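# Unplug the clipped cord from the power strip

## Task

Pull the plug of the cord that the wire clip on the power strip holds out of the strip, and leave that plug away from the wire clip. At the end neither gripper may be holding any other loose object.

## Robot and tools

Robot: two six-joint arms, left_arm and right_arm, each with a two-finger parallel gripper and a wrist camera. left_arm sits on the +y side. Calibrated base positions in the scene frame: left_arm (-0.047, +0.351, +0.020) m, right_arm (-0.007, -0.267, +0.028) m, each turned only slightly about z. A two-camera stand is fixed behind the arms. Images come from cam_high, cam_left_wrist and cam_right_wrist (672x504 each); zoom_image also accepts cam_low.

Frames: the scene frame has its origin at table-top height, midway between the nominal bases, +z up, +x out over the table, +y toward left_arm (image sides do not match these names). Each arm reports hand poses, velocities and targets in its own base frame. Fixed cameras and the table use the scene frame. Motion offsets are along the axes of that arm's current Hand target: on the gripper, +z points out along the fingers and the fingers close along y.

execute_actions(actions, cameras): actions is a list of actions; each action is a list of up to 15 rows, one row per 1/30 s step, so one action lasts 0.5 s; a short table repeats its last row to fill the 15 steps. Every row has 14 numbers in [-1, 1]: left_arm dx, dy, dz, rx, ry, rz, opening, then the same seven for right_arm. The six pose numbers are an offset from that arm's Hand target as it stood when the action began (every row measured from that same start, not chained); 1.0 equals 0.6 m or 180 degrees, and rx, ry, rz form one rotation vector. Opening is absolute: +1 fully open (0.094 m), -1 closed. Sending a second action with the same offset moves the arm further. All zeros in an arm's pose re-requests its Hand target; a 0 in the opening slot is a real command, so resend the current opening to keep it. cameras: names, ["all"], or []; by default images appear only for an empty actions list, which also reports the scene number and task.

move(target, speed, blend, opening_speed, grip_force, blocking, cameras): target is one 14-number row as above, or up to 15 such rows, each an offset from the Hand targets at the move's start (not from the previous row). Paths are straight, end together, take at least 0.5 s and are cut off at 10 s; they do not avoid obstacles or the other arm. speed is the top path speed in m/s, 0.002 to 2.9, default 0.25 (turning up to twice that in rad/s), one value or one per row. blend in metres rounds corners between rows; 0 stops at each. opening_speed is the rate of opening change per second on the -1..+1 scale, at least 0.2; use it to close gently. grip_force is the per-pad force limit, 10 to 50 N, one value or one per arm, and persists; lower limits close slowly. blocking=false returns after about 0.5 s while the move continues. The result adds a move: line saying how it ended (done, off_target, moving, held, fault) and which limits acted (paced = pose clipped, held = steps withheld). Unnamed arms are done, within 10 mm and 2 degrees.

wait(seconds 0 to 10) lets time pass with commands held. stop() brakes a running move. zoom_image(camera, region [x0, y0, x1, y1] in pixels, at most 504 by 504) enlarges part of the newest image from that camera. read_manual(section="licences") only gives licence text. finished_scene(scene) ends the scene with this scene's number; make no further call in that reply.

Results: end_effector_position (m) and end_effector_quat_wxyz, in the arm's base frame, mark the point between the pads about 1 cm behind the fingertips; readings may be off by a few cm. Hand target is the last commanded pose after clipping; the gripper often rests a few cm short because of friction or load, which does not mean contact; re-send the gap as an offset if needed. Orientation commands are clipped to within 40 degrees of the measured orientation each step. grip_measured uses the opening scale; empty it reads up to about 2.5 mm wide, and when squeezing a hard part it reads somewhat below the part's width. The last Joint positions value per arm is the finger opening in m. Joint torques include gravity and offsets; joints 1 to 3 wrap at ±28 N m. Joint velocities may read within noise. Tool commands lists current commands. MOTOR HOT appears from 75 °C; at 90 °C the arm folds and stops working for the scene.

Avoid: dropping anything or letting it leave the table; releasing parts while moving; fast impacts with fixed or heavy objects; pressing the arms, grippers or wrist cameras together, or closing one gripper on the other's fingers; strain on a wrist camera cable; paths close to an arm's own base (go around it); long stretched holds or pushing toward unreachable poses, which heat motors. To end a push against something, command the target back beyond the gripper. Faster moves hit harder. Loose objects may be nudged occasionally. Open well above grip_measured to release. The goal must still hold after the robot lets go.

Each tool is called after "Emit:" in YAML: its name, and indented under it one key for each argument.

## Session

Emit:
execute_actions:
  actions: []

Emit:
zoom_image:
  camera: "cam_high"
  region: [360, 160, 620, 340]

Scene clock: 0.00 s.
left_arm: end_effector_position=(+0.4065, +0.0427, +0.1067) grip_measured=+1.000 end_effector_quat_wxyz=(+0.609, -0.069, +0.790, +0.024) | right_arm: end_effector_position=(+0.3973, -0.0021, +0.1168) grip_measured=+1.000 end_effector_quat_wxyz=(+0.617, +0.031, +0.785, -0.043)
Joint positions: left_arm=[0.083 1.603 0.371 0.97 -0.042 -0.058 0.094] | right_arm=[0.072 1.536 0.335 0.96 0.177 0.013 0.094]
Joint velocities: within noise
Joint torques (N m): no reading
Heat: left arm: 45 °C; right arm: 37 °C.
Hand target: left_arm +0.4071, +0.0427, +0.1077; +0.609, -0.069, +0.790, +0.024 | right_arm +0.3990, -0.0022, +0.1214; +0.622, +0.032, +0.781, -0.043
Tool commands: left_gripper/opening=+1.0 right_gripper/opening=+1.0

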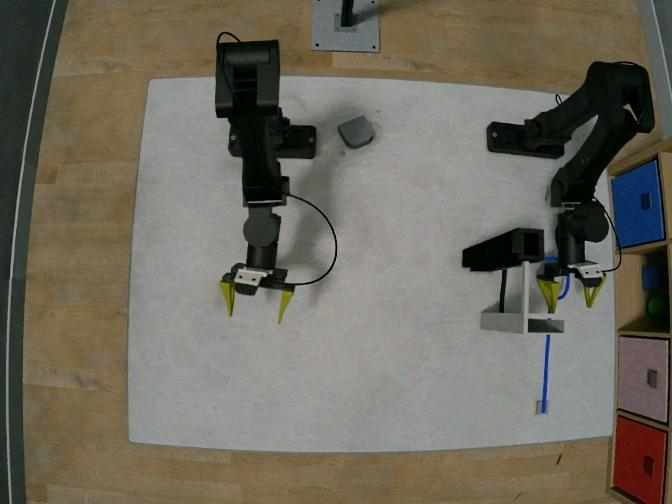

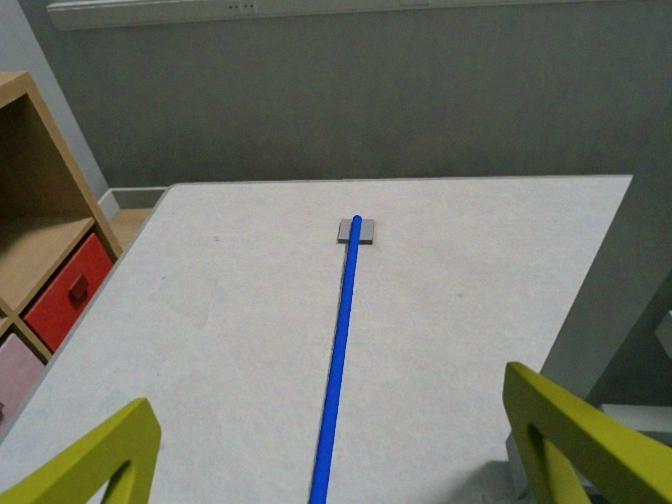

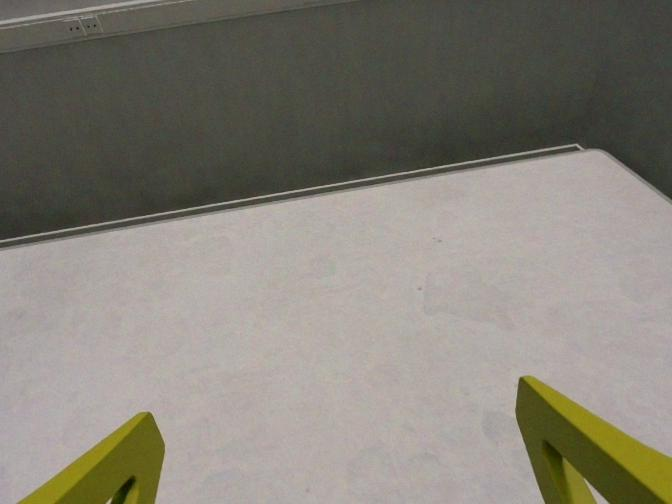

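Scaled by 1.938 from the camera's 672x504 image, which has a finer 960x720 frame.

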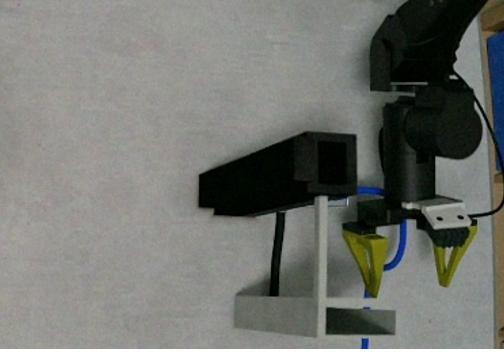

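Emit:
move:
  target:
    - [-0.137,0.1,-0.152,0,0,0,0,0,0,0,0,0,0,1]
    - [-0.1605,0.103,-0.161,-0.226,0.438,-0.453,-0.2,0,0,0,0,0,0,1]
  speed: [0.3,0.6]
  blend: [0.02,0]
  cameras: ["all"]

Emit:
zoom_image:
  camera: "cam_left_wrist"
  region: [170, 130, 500, 400]

Scene clock: 28.30 s.
left_arm: end_effector_position=(+0.3320, +0.0982, +0.2265) grip_measured=-0.198 end_effector_quat_wxyz=(+0.014, +0.703, -0.681, +0.206) | right_arm: end_effector_position=(+0.3973, -0.0021, +0.1168) grip_measured=+1.000 end_effector_quat_wxyz=(+0.617, +0.031, +0.785, -0.043)
Joint positions: left_arm=[0.49 1.788 1.892 -1.569 0.402 -1.135 0.038] | right_arm=[0.072 1.536 0.335 0.96 0.177 0.013 0.094]
Joint torques (N m): left_arm=[0.96 -7.66 7.19 0.12 0.33 -0.08] | right_arm=[0.05 -3.62 5.33 1.57 0.08 -0.01]
Heat: left arm: 46 °C; right arm: 37 °C.
Hand target: left_arm +0.3299, +0.0997, +0.2227; +0.153, +0.691, -0.690, +0.153 | right_arm +0.3990, -0.0022, +0.1214; +0.622, +0.032, +0.781, -0.043
Off the commanded pose: left_arm 0.005 m, 17 deg | right_arm 0.005 m, 1 deg.
joint sent to its limit (left arm) — joint 4 (wrist pitch), lower limit. The joint targets are off in orientation, not in position.
move: off_target (left_arm); target 2's new opening was sent with left_arm's hand 0.004 m and 17 deg from that target

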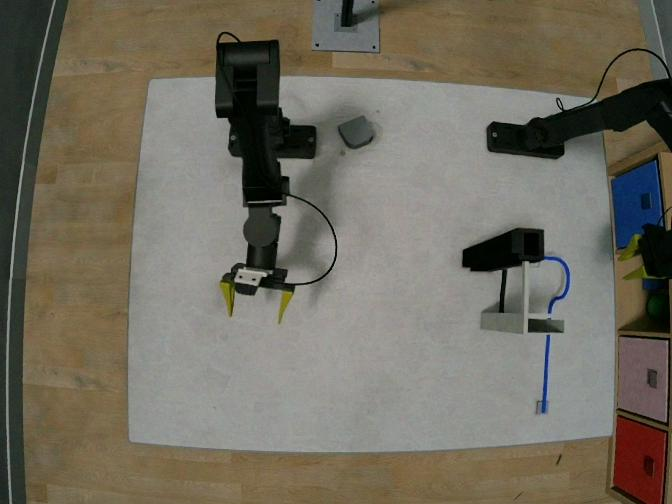

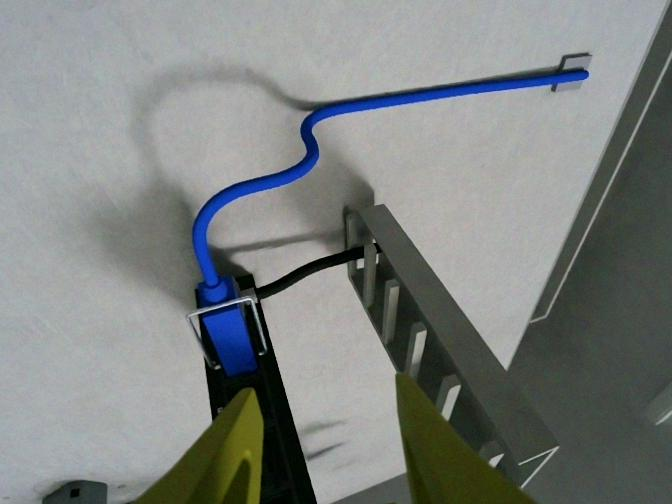

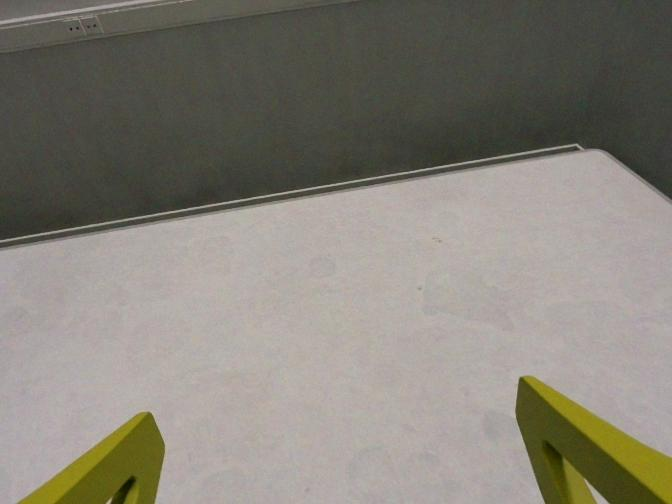

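Scaled by 1.527 from the camera's 672x504 image, which has a finer 960x720 frame.

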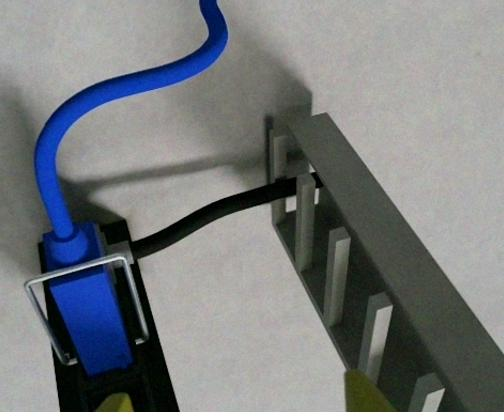

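Emit:
zoom_image:
  camera: "cam_left_wrist"
  region: [170, 260, 290, 390]

Scaled by 3.877 from the camera's 672x504 image, which has a finer 960x720 frame.

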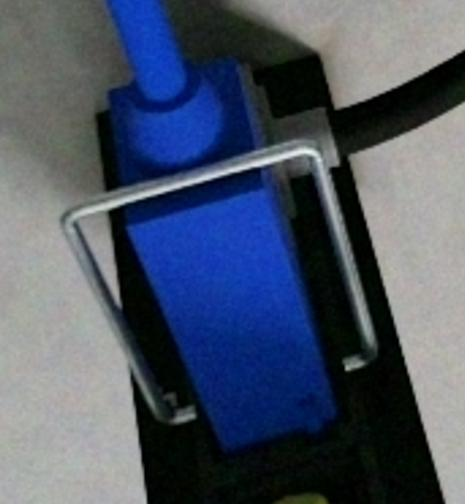

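Emit:
move:
  target:
    - [0.0453,0.133,0.0211,0.169,-0.196,0.761,-1,0,0,0,0,0,0,1]
    - [0.0223,0.1372,0.2372,0.169,-0.196,0.761,-1,0,0,0,0,0,0,1]
  speed: [0.7,0.3]
  blend: [0.03,0]
  cameras: ["cam_left_wrist","cam_high"]

Emit:
zoom_image:
  camera: "cam_left_wrist"
  region: [200, 120, 540, 460]

Scene clock: 42.13 s.
left_arm: end_effector_position=(+0.2503, +0.0349, +0.0993) grip_measured=-0.985 end_effector_quat_wxyz=(+0.385, +0.347, +0.841, -0.156) | right_arm: end_effector_position=(+0.3973, -0.0021, +0.1168) grip_measured=+1.000 end_effector_quat_wxyz=(+0.617, +0.031, +0.785, -0.043)
Joint positions: left_arm=[0.7 1.33 0.735 -0.867 0.851 1.434 0.001] | right_arm=[0.072 1.536 0.335 0.96 0.177 0.013 0.094]
Joint torques (N m): left_arm=[-0.76 -6.24 5.14 0.35 0.69 -0.08] | right_arm=[0.05 -3.62 5.33 1.57 0.08 -0.01]
Heat: left arm: 46 °C; right arm: 37 °C.
Hand target: left_arm +0.2477, +0.0274, +0.0994; +0.391, +0.347, +0.837, -0.162 | right_arm +0.3990, -0.0022, +0.1214; +0.622, +0.032, +0.781, -0.043
Off the commanded pose: left_arm 0.008 m, 1 deg | right_arm 0.005 m, 1 deg.
move: done
Images, in order (width x height): cam_high 672x504, cam_left_wrist 672x504.

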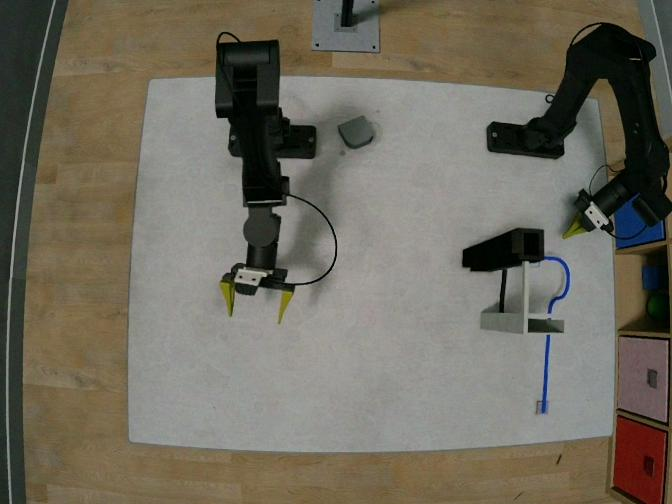

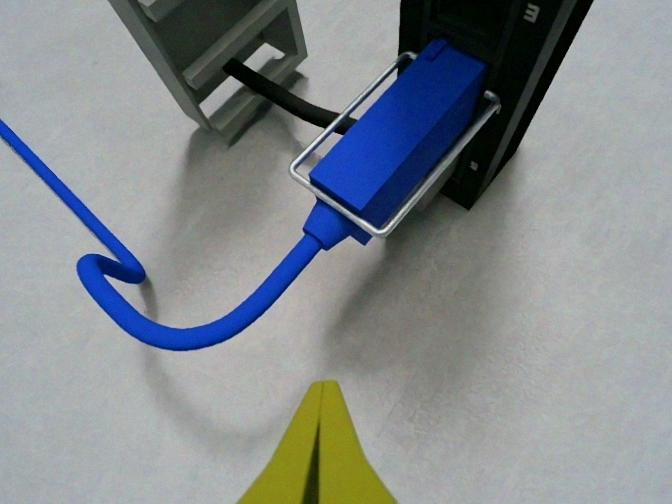

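Scaled by 1.482 from the camera's 672x504 image, which has a finer 960x720 frame.

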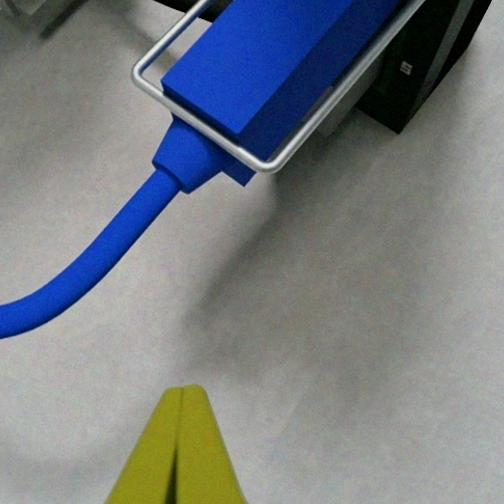

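Emit:
move:
  target: [0.032,-0.0284,0.0848,0,0,0,-1,0,0,0,0,0,0,1]
  speed: 0.15
  cameras: ["cam_left_wrist"]

Emit:
zoom_image:
  camera: "cam_left_wrist"
  region: [200, 180, 500, 480]

Scene clock: 46.67 s.
left_arm: end_effector_position=(+0.2578, +0.0016, +0.0532) grip_measured=-0.985 end_effector_quat_wxyz=(+0.390, +0.347, +0.838, -0.157) | right_arm: end_effector_position=(+0.3973, -0.0021, +0.1168) grip_measured=+1.000 end_effector_quat_wxyz=(+0.617, +0.031, +0.785, -0.043)
Joint positions: left_arm=[0.544 1.326 0.51 -0.47 0.83 1.203 0.001] | right_arm=[0.072 1.536 0.335 0.96 0.177 0.013 0.094]
Joint torques (N m): left_arm=[-0.68 -5.12 5.34 0.57 0.54 -0.07] | right_arm=[0.06 -3.62 5.33 1.56 0.08 0]
Heat: left arm: 46 °C; right arm: 37 °C.
Hand target: left_arm +0.2545, -0.0036, +0.0520; +0.391, +0.347, +0.837, -0.162 | right_arm +0.3990, -0.0022, +0.1214; +0.622, +0.032, +0.781, -0.043
Off the commanded pose: left_arm 0.006 m, 1 deg | right_arm 0.005 m, 1 deg.
move: done
Images, in order (width x height): cam_left_wrist 672x504.

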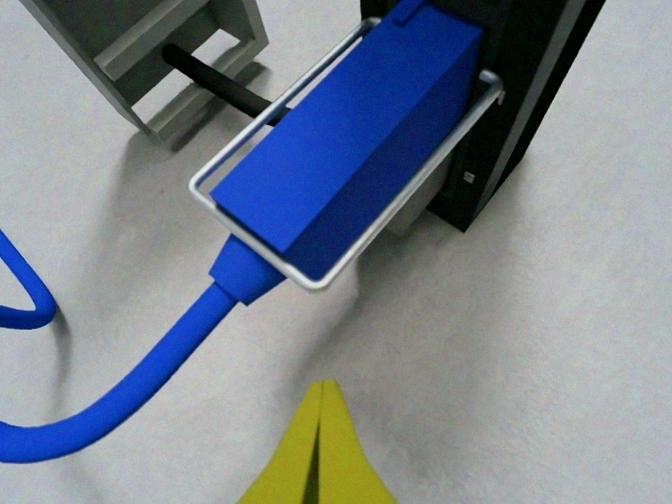

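Scaled by 1.680 from the camera's 672x504 image, which has a finer 960x720 frame.

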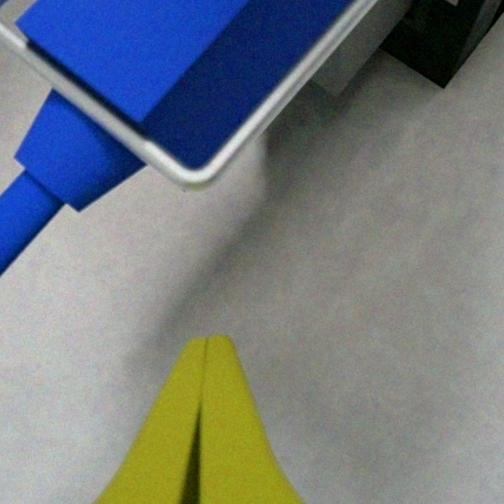

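Emit:
move:
  target:
    - [0.0098,-0.0012,0.0222,0,0,0,-1,0,0,0,0,0,0,1]
    - [-0.0137,-0.0035,0.05,0,0,0,-1,0,0,0,0,0,0,1]
    - [-0.0623,-0.0035,0.0092,0,0,0,-1,0,0,0,0,0,0,1]
  speed: 0.07
  blend: [0.004,0.002,0]
  cameras: ["cam_left_wrist"]

Scene clock: 50.77 s.
left_arm: end_effector_position=(+0.2664, -0.0236, +0.0622) grip_measured=-0.985 end_effector_quat_wxyz=(+0.376, +0.341, +0.846, -0.164) | right_arm: end_effector_position=(+0.3973, -0.0021, +0.1168) grip_measured=+1.000 end_effector_quat_wxyz=(+0.617, +0.031, +0.785, -0.043)
Joint positions: left_arm=[0.394 1.261 0.51 -0.423 0.766 0.998 0.001] | right_arm=[0.072 1.536 0.335 0.96 0.177 0.013 0.094]
Joint torques (N m): left_arm=[-0.47 -5.6 10.04 0.56 0.62 -0.07] | right_arm=[0.06 -3.63 5.33 1.56 0.08 -0.01]
Heat: left arm: 46 °C; right arm: 37 °C.
Hand target: left_arm +0.2729, -0.0250, +0.0770; +0.390, +0.347, +0.837, -0.162 | right_arm +0.3990, -0.0022, +0.1214; +0.622, +0.032, +0.781, -0.043
Off the commanded pose: left_arm 0.016 m, 2 deg | right_arm 0.005 m, 1 deg.
move: off_target (left_arm)
Images, in order (width x height): cam_left_wrist 672x504.

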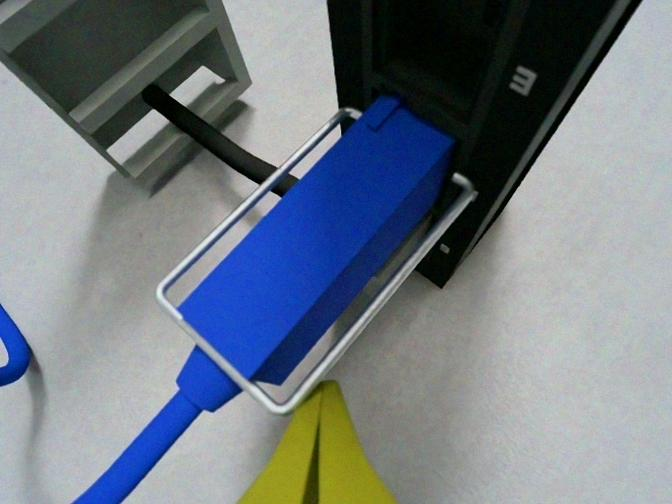

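Emit:
zoom_image:
  camera: "cam_left_wrist"
  region: [240, 320, 400, 480]

Scaled by 3.150 from the camera's 672x504 image, which has a finer 960x720 frame.

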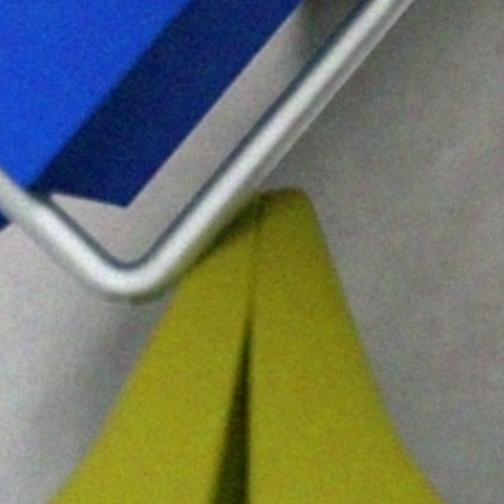

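Emit:
move:
  target:
    - [0.0345,0,0.029,0,0,0,-1,0,0,0,0,0,0,1]
    - [0.0315,0.0153,0.0403,0,0,0,-1,0,0,0,0,0,0,1]
    - [-0.0222,0.0153,-0.0047,0,0,0,-1,0,0,0,0,0,0,1]
  speed: 0.07
  blend: [0.003,0.002,0]
  cameras: ["cam_left_wrist"]

Emit:
zoom_image:
  camera: "cam_left_wrist"
  region: [220, 300, 420, 500]

Scene clock: 56.37 s.
left_arm: end_effector_position=(+0.2756, -0.0203, +0.0706) grip_measured=-0.985 end_effector_quat_wxyz=(+0.369, +0.338, +0.850, -0.163) | right_arm: end_effector_position=(+0.3973, -0.0021, +0.1168) grip_measured=+1.000 end_effector_quat_wxyz=(+0.617, +0.031, +0.785, -0.043)
Joint positions: left_arm=[0.384 1.285 0.573 -0.463 0.751 0.984 0.001] | right_arm=[0.072 1.536 0.335 0.96 0.177 0.013 0.094]
Joint torques (N m): left_arm=[-0.61 -6.2 10.55 0.64 0.74 -0.05] | right_arm=[0.05 -3.62 5.34 1.57 0.08 0]
Heat: left arm: 46 °C; right arm: 37 °C.
Hand target: left_arm +0.2840, -0.0230, +0.0891; +0.390, +0.347, +0.837, -0.162 | right_arm +0.3990, -0.0022, +0.1214; +0.622, +0.032, +0.781, -0.043
Off the commanded pose: left_arm 0.020 m, 3 deg | right_arm 0.005 m, 1 deg.
move: off_target (left_arm)
Images, in order (width x height): cam_left_wrist 672x504.

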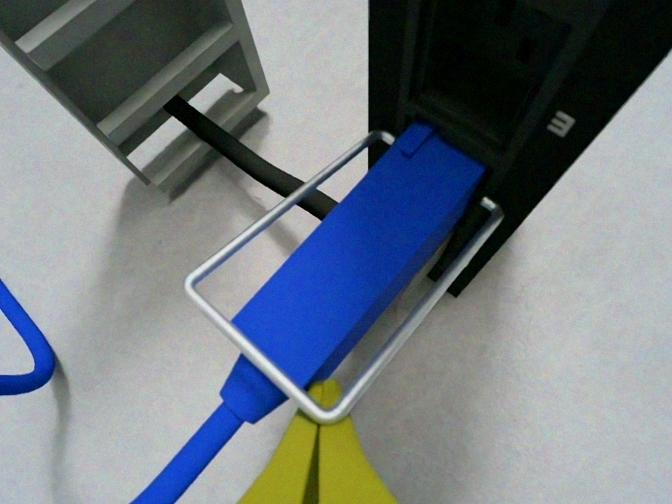

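Scaled by 2.520 from the camera's 672x504 image, which has a finer 960x720 frame.

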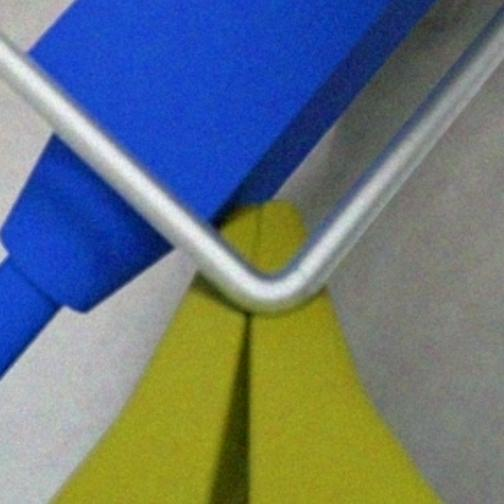

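Emit:
move:
  target:
    - [-0.0383,0,-0.0322,0,-0.03,0,-1,0,0,0,0,0,0,1]
    - [-0.0997,-0.0248,-0.0422,0,-0.1,0,-1,0,0,0,0,0,0,1]
  speed: 0.07
  blend: [0.008,0]
  cameras: ["cam_left_wrist","cam_high"]

Scene clock: 70.40 s.
left_arm: end_effector_position=(+0.2927, -0.0404, +0.1518) grip_measured=-0.985 end_effector_quat_wxyz=(+0.515, +0.315, +0.771, -0.203) | right_arm: end_effector_position=(+0.3973, -0.0021, +0.1168) grip_measured=+1.000 end_effector_quat_wxyz=(+0.617, +0.031, +0.785, -0.043)
Joint positions: left_arm=[0.403 1.105 0.535 -0.247 1.012 0.748 0.001] | right_arm=[0.072 1.536 0.335 0.96 0.177 0.013 0.094]
Joint torques (N m): left_arm=[-0.68 -4.64 6.31 1.11 0.62 -0.11] | right_arm=[0.05 -3.62 5.33 1.57 0.08 -0.01]
Heat: left arm: 47 °C; right arm: 37 °C.
Hand target: left_arm +0.2870, -0.0469, +0.1513; +0.517, +0.317, +0.766, -0.214 | right_arm +0.3990, -0.0022, +0.1214; +0.622, +0.032, +0.781, -0.043
Off the commanded pose: left_arm 0.009 m, 1 deg | right_arm 0.005 m, 1 deg.
move: done
Images, in order (width x height): cam_high 672x504, cam_left_wrist 672x504.

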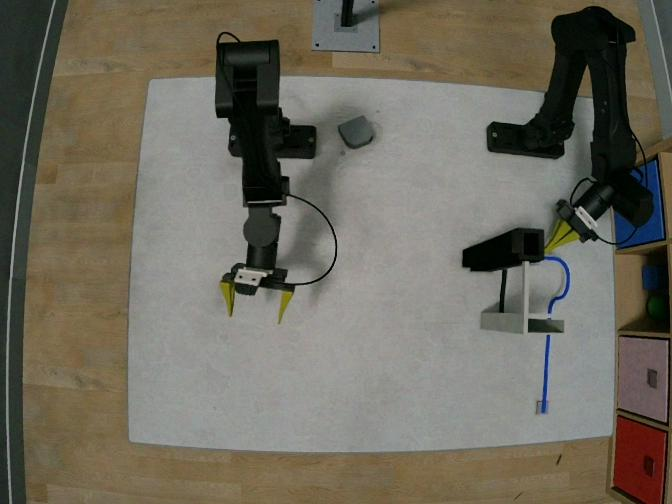

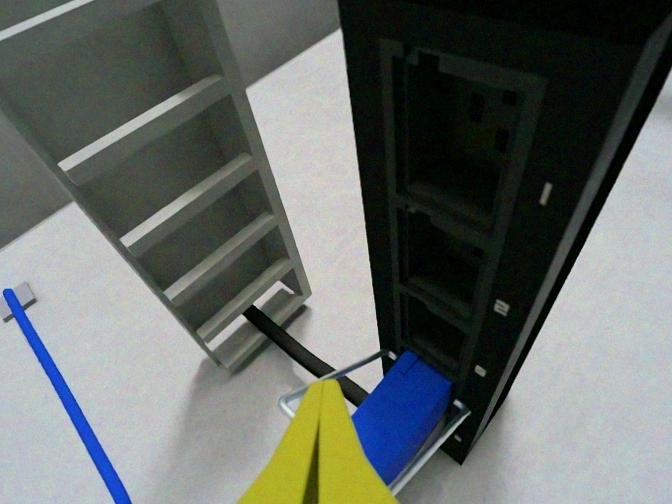

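Emit:
zoom_image:
  camera: "cam_left_wrist"
  region: [240, 320, 500, 504]

Scaled by 1.938 from the camera's 672x504 image, which has a finer 960x720 frame.

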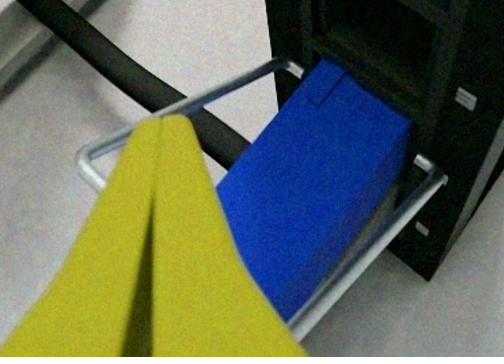

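Emit:
move:
  target: [0.0353,0,-0.0874,0,0,0,-1,0,0,0,0,0,0,1]
  speed: 0.15
  cameras: ["cam_left_wrist"]

Emit:
zoom_image:
  camera: "cam_left_wrist"
  region: [240, 250, 500, 504]

Scene clock: 73.77 s.
left_arm: end_effector_position=(+0.2439, -0.0096, +0.1416) grip_measured=-0.985 end_effector_quat_wxyz=(+0.507, +0.317, +0.773, -0.212) | right_arm: end_effector_position=(+0.3973, -0.0021, +0.1168) grip_measured=+1.000 end_effector_quat_wxyz=(+0.617, +0.031, +0.785, -0.043)
Joint positions: left_arm=[0.698 1.153 0.597 -0.816 1.156 1.347 0.001] | right_arm=[0.072 1.536 0.335 0.96 0.177 0.013 0.094]
Joint torques (N m): left_arm=[0.84 -1.84 9.99 0.2 0.86 0.12] | right_arm=[0.05 -3.62 5.34 1.56 0.08 -0.01]
Heat: left arm: 47 °C; right arm: 37 °C.
Hand target: left_arm +0.2470, -0.0070, +0.1512; +0.517, +0.317, +0.766, -0.214 | right_arm +0.3990, -0.0022, +0.1214; +0.622, +0.032, +0.781, -0.043
Off the commanded pose: left_arm 0.011 m, 1 deg | right_arm 0.005 m, 1 deg.
move: off_target (left_arm)
Images, in order (width x height): cam_left_wrist 672x504.

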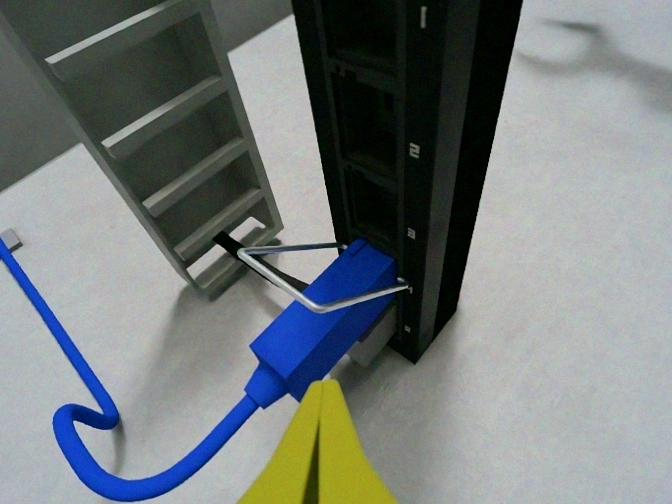

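Scaled by 1.938 from the camera's 672x504 image, which has a finer 960x720 frame.

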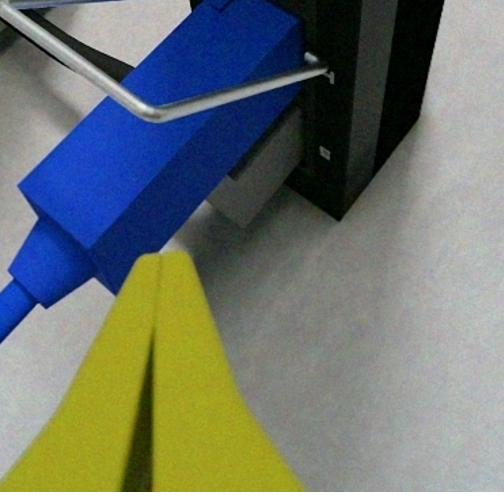

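Emit:
move:
  target:
    - [0.0587,0.0107,0.0285,0,0,0,-1,0,0,0,0,0,0,1]
    - [0.0237,0.0107,0.1087,0,0,0,-1,0,0,0,0,0,0,1]
  speed: 0.1
  blend: [0.005,0]
  cameras: ["cam_left_wrist"]

Emit:
zoom_image:
  camera: "cam_left_wrist"
  region: [220, 300, 450, 500]

Scene clock: 82.00 s.
left_arm: end_effector_position=(+0.2954, -0.0367, +0.1146) grip_measured=-0.985 end_effector_quat_wxyz=(+0.517, +0.317, +0.767, -0.209) | right_arm: end_effector_position=(+0.3973, -0.0021, +0.1168) grip_measured=+1.000 end_effector_quat_wxyz=(+0.617, +0.031, +0.785, -0.043)
Joint positions: left_arm=[0.422 1.232 0.44 -0.051 1.04 0.776 0.001] | right_arm=[0.072 1.536 0.335 0.96 0.177 0.013 0.094]
Joint torques (N m): left_arm=[-0.62 -5.41 5.82 1.01 0.47 -0.11] | right_arm=[0.05 -3.62 5.34 1.57 0.08 0]
Heat: left arm: 48 °C; right arm: 37 °C.
Hand target: left_arm +0.2905, -0.0415, +0.1136; +0.517, +0.317, +0.766, -0.214 | right_arm +0.3990, -0.0022, +0.1214; +0.622, +0.032, +0.781, -0.043
Off the commanded pose: left_arm 0.007 m, 1 deg | right_arm 0.005 m, 1 deg.
move: done
Images, in order (width x height): cam_left_wrist 672x504.

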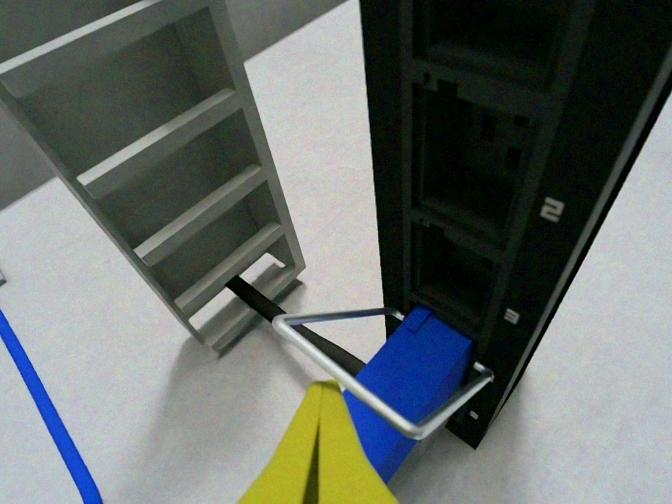

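Scaled by 2.191 from the camera's 672x504 image, which has a finer 960x720 frame.

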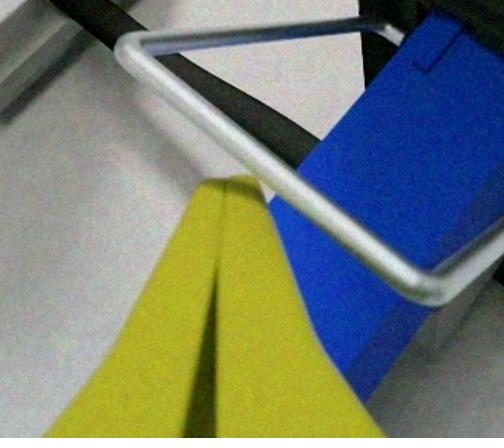

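Emit:
move:
  target:
    - [-0.0093,-0.0142,0.023,0,0,0,-1,0,0,0,0,0,0,1]
    - [-0.0497,-0.0295,0.0233,0,-0.03,0,-1,0,0,0,0,0,0,1]
    - [-0.0865,-0.0507,0.0387,0,-0.067,0,-1,0,0,0,0,0,0,1]
  speed: 0.08
  blend: [0.005,0.005,0]
  cameras: ["cam_left_wrist"]

Scene clock: 86.00 s.
left_arm: end_effector_position=(+0.3042, -0.0873, +0.1582) grip_measured=-0.985 end_effector_quat_wxyz=(+0.600, +0.292, +0.706, -0.235) | right_arm: end_effector_position=(+0.3973, -0.0021, +0.1168) grip_measured=+1.000 end_effector_quat_wxyz=(+0.617, +0.031, +0.785, -0.043)
Joint positions: left_arm=[0.196 1.137 0.263 0.583 0.941 0.257 0.001] | right_arm=[0.072 1.536 0.335 0.96 0.177 0.013 0.094]
Joint torques (N m): left_arm=[-0.69 -3.15 5.89 1.39 0.26 -0.09] | right_arm=[0.05 -3.63 5.33 1.57 0.07 -0.01]
Heat: left arm: 47 °C; right arm: 37 °C.
Hand target: left_arm +0.2980, -0.0919, +0.1530; +0.594, +0.293, +0.707, -0.246 | right_arm +0.3990, -0.0022, +0.1214; +0.622, +0.032, +0.781, -0.043
Off the commanded pose: left_arm 0.009 m, 2 deg | right_arm 0.005 m, 1 deg.
move: done
Images, in order (width x height): cam_left_wrist 672x504.

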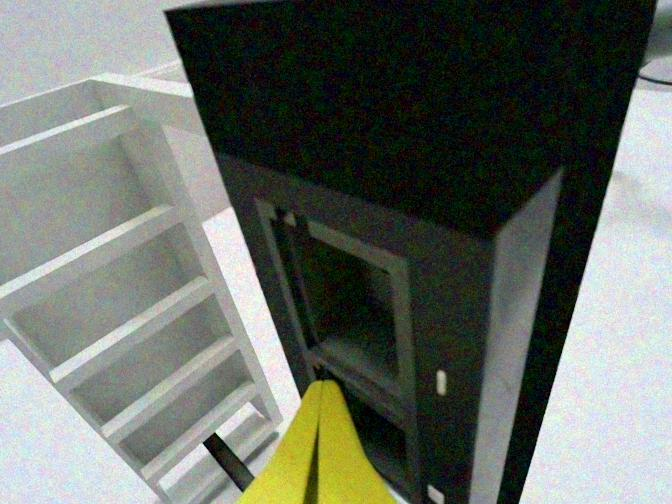

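Emit:
move:
  target:
    - [0.028,0,-0.1027,0,0,0,-1,0,0,0,0,0,0,1]
    - [-0.0465,0.1285,-0.2173,-0.42,0.219,-0.727,-1,0,0,0,0,0,0,1]
    - [-0.0348,0.0872,-0.0897,-0.42,0.219,-0.727,0.1,0,0,0,0,0,0,1]
  speed: [0.12,0.7,0.3]
  blend: [0.01,0.02,0]
  cameras: ["cam_left_wrist","cam_high"]

Emit:
zoom_image:
  camera: "cam_left_wrist"
  region: [200, 200, 500, 504]

Scene clock: 96.53 s.
left_arm: end_effector_position=(+0.2939, -0.0222, +0.1825) grip_measured=+0.098 end_effector_quat_wxyz=(+0.120, +0.737, -0.653, +0.129) | right_arm: end_effector_position=(+0.3973, -0.0021, +0.1168) grip_measured=+1.000 end_effector_quat_wxyz=(+0.617, +0.031, +0.785, -0.043)
Joint positions: left_arm=[0.135 1.658 1.578 -1.505 0.354 -1.554 0.052] | right_arm=[0.072 1.536 0.335 0.96 0.177 0.013 0.094]
Joint torques (N m): left_arm=[0.29 -6.54 8.77 0.15 0.19 -0.1] | right_arm=[0.05 -3.62 5.33 1.56 0.08 0]
Heat: left arm: 47 °C; right arm: 37 °C.
Hand target: left_arm +0.3000, -0.0200, +0.1829; +0.116, +0.740, -0.649, +0.131 | right_arm +0.3990, -0.0022, +0.1214; +0.622, +0.032, +0.781, -0.043
Off the commanded pose: left_arm 0.007 m, 1 deg | right_arm 0.005 m, 1 deg.
move: done
Images, in order (width x height): cam_high 672x504, cam_left_wrist 672x504.

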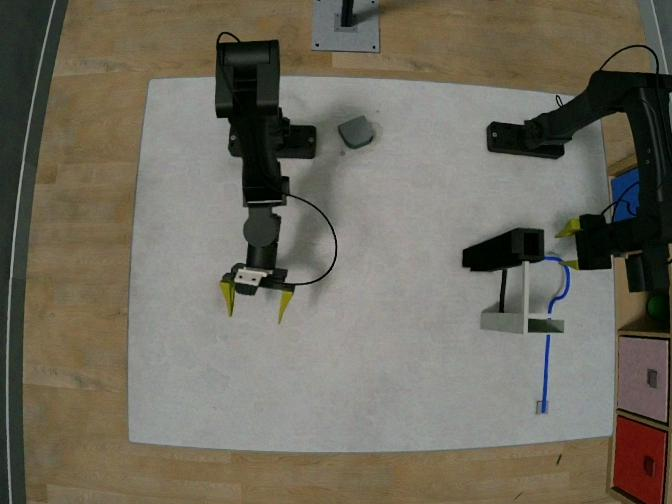

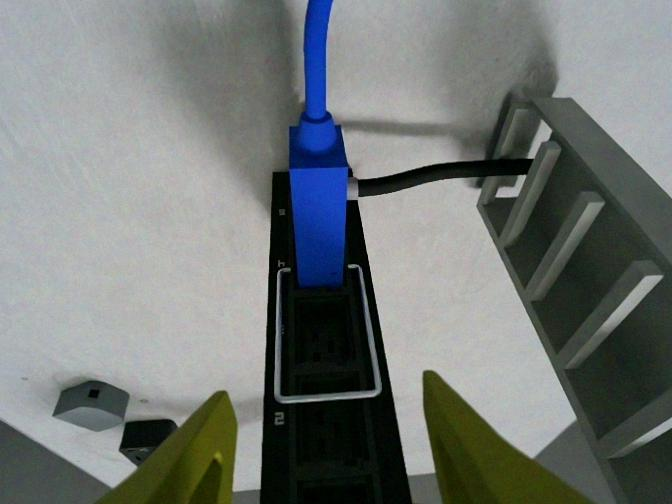

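Scaled by 1.658 from the camera's 672x504 image, which has a finer 960x720 frame.

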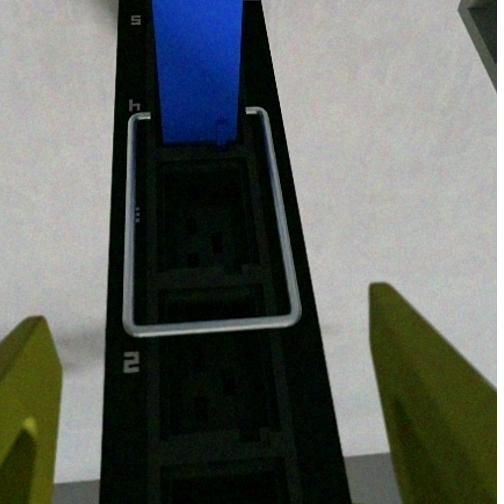

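Emit:
move:
  target:
    - [-0.0425,0.002,0.1992,0,0,0,0.1,0,0,0,0,0,0,1]
    - [-0.0425,0.002,0.1992,0,0,0,-0.7,0,0,0,0,0,0,1]
  speed: 0.15
  opening_speed: 1.2
  cameras: ["cam_left_wrist"]

Scene clock: 104.20 s.
left_arm: end_effector_position=(+0.2950, -0.0361, +0.0695) grip_measured=-0.474 end_effector_quat_wxyz=(+0.120, +0.737, -0.653, +0.127) | right_arm: end_effector_position=(+0.3973, -0.0021, +0.1168) grip_measured=+1.000 end_effector_quat_wxyz=(+0.617, +0.031, +0.785, -0.043)
Joint positions: left_arm=[0.085 1.681 1.152 -1.041 0.351 -1.606 0.025] | right_arm=[0.072 1.536 0.335 0.96 0.177 0.013 0.094]
Joint torques (N m): left_arm=[-0.38 -6.6 6.12 0.57 0.21 -0.2] | right_arm=[0.05 -3.62 5.33 1.56 0.07 0]
Heat: left arm: 47 °C; right arm: 37 °C.
Hand target: left_arm +0.3010, -0.0370, +0.0619; +0.115, +0.740, -0.649, +0.131 | right_arm +0.3990, -0.0022, +0.1214; +0.622, +0.032, +0.781, -0.043
Off the commanded pose: left_arm 0.010 m, 1 deg | right_arm 0.005 m, 1 deg.
move: done
Images, in order (width x height): cam_left_wrist 672x504.

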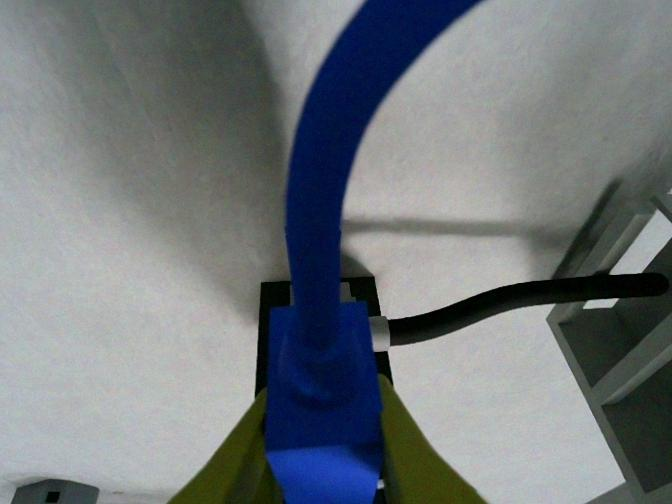

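Emit:
move:
  target:
    - [-0.1542,-0.012,-0.0633,0,0,0,-0.7,0,0,0,0,0,0,1]
    - [-0.2205,-0.0163,0.0225,0,0,0,-0.7,0,0,0,0,0,0,1]
  speed: [0.08,0.1]
  blend: [0.01,0]
  cameras: ["cam_left_wrist","cam_high"]

Scene clock: 108.10 s.
left_arm: end_effector_position=(+0.2984, +0.0810, +0.0120) grip_measured=-0.488 end_effector_quat_wxyz=(+0.110, +0.739, -0.651, +0.135) | right_arm: end_effector_position=(+0.3973, -0.0021, +0.1168) grip_measured=+1.000 end_effector_quat_wxyz=(+0.617, +0.031, +0.785, -0.043)
Joint positions: left_arm=[0.454 1.901 1.178 -0.953 0.334 -1.224 0.024] | right_arm=[0.072 1.536 0.335 0.96 0.177 0.013 0.094]
Joint torques (N m): left_arm=[0.8 -8.18 5.46 0.09 0.17 0.08] | right_arm=[0.03 -3.63 5.33 1.57 0.08 -0.01]
Heat: left arm: 47 °C; right arm: 37 °C.
Hand target: left_arm +0.2951, +0.0828, +0.0038; +0.115, +0.740, -0.649, +0.131 | right_arm +0.3990, -0.0022, +0.1214; +0.622, +0.032, +0.781, -0.043
Off the commanded pose: left_arm 0.009 m, 1 deg | right_arm 0.005 m, 1 deg.
move: done
Images, in order (width x height): cam_high 672x504, cam_left_wrist 672x504.

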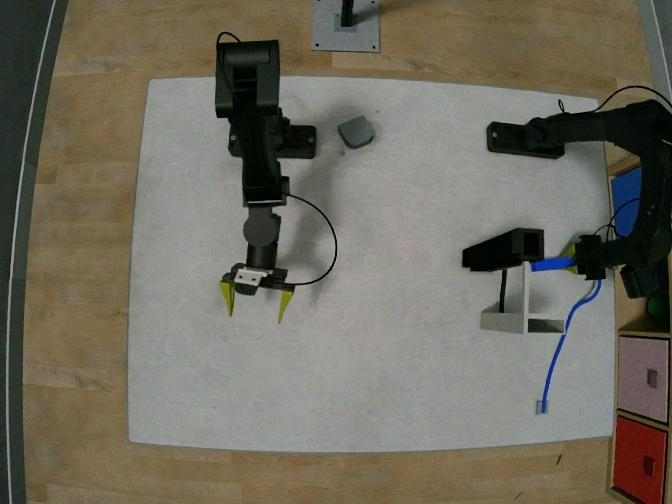

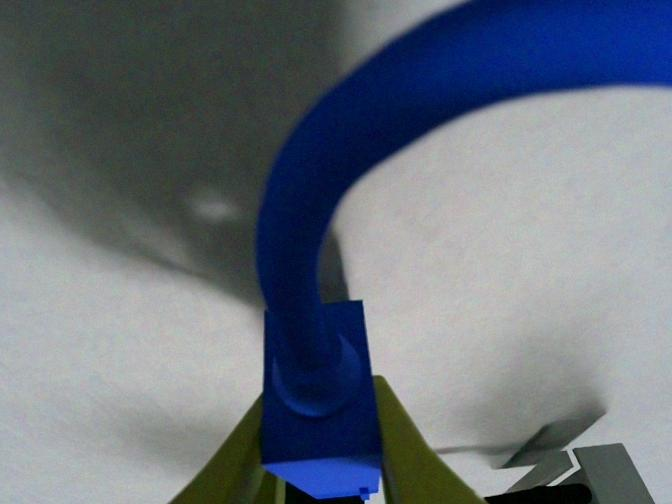

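Emit:
move:
  target:
    - [-0.0074,0,0.0204,0,0,0,-0.7,0,0,0,0,0,0,1]
    - [-0.0074,0,0.0204,0,0,0,0.0,0,0,0,0,0,0,1]
    - [0.057,0,-0.1566,0,0,0,0.0,0,0,0,0,0,0,1]
  speed: [0.05,0.1,0.12]
  opening_speed: 0.5
  cameras: ["cam_left_wrist","cam_high"]

Scene clock: 113.17 s.
left_arm: end_effector_position=(+0.2928, +0.0801, +0.0913) grip_measured=-0.002 end_effector_quat_wxyz=(+0.131, +0.741, -0.646, +0.128) | right_arm: end_effector_position=(+0.3973, -0.0021, +0.1168) grip_measured=+1.000 end_effector_quat_wxyz=(+0.617, +0.031, +0.785, -0.043)
Joint positions: left_arm=[0.462 1.824 1.404 -1.302 0.337 -1.219 0.047] | right_arm=[0.072 1.536 0.335 0.96 0.177 0.013 0.094]
Joint torques (N m): left_arm=[0.14 -11.86 9.13 -0.33 0.13 0] | right_arm=[0.05 -3.63 5.31 1.57 0.08 0]
Heat: left arm: 46 °C; right arm: 37 °C.
Hand target: left_arm +0.2952, +0.0830, +0.1038; +0.115, +0.740, -0.649, +0.131 | right_arm +0.3990, -0.0022, +0.1214; +0.622, +0.032, +0.781, -0.043
Off the commanded pose: left_arm 0.013 m, 2 deg | right_arm 0.005 m, 1 deg.
move: off_target (left_arm); target 2's new opening was sent with left_arm's hand 0.019 m and 1 deg from that target
Images, in order (width x height): cam_high 672x504, cam_left_wrist 672x504.

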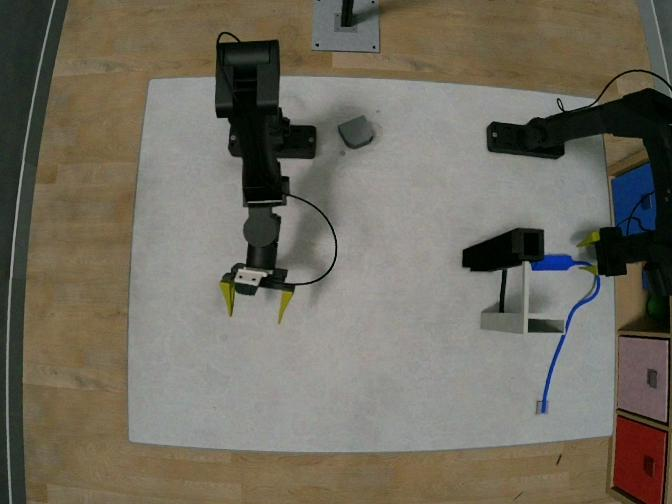

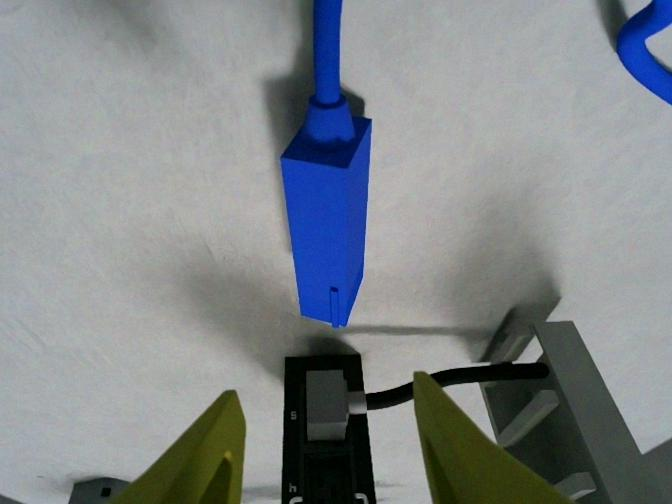

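Emit:
finished_scene:
  scene: 2

The scene is finished: the task was done.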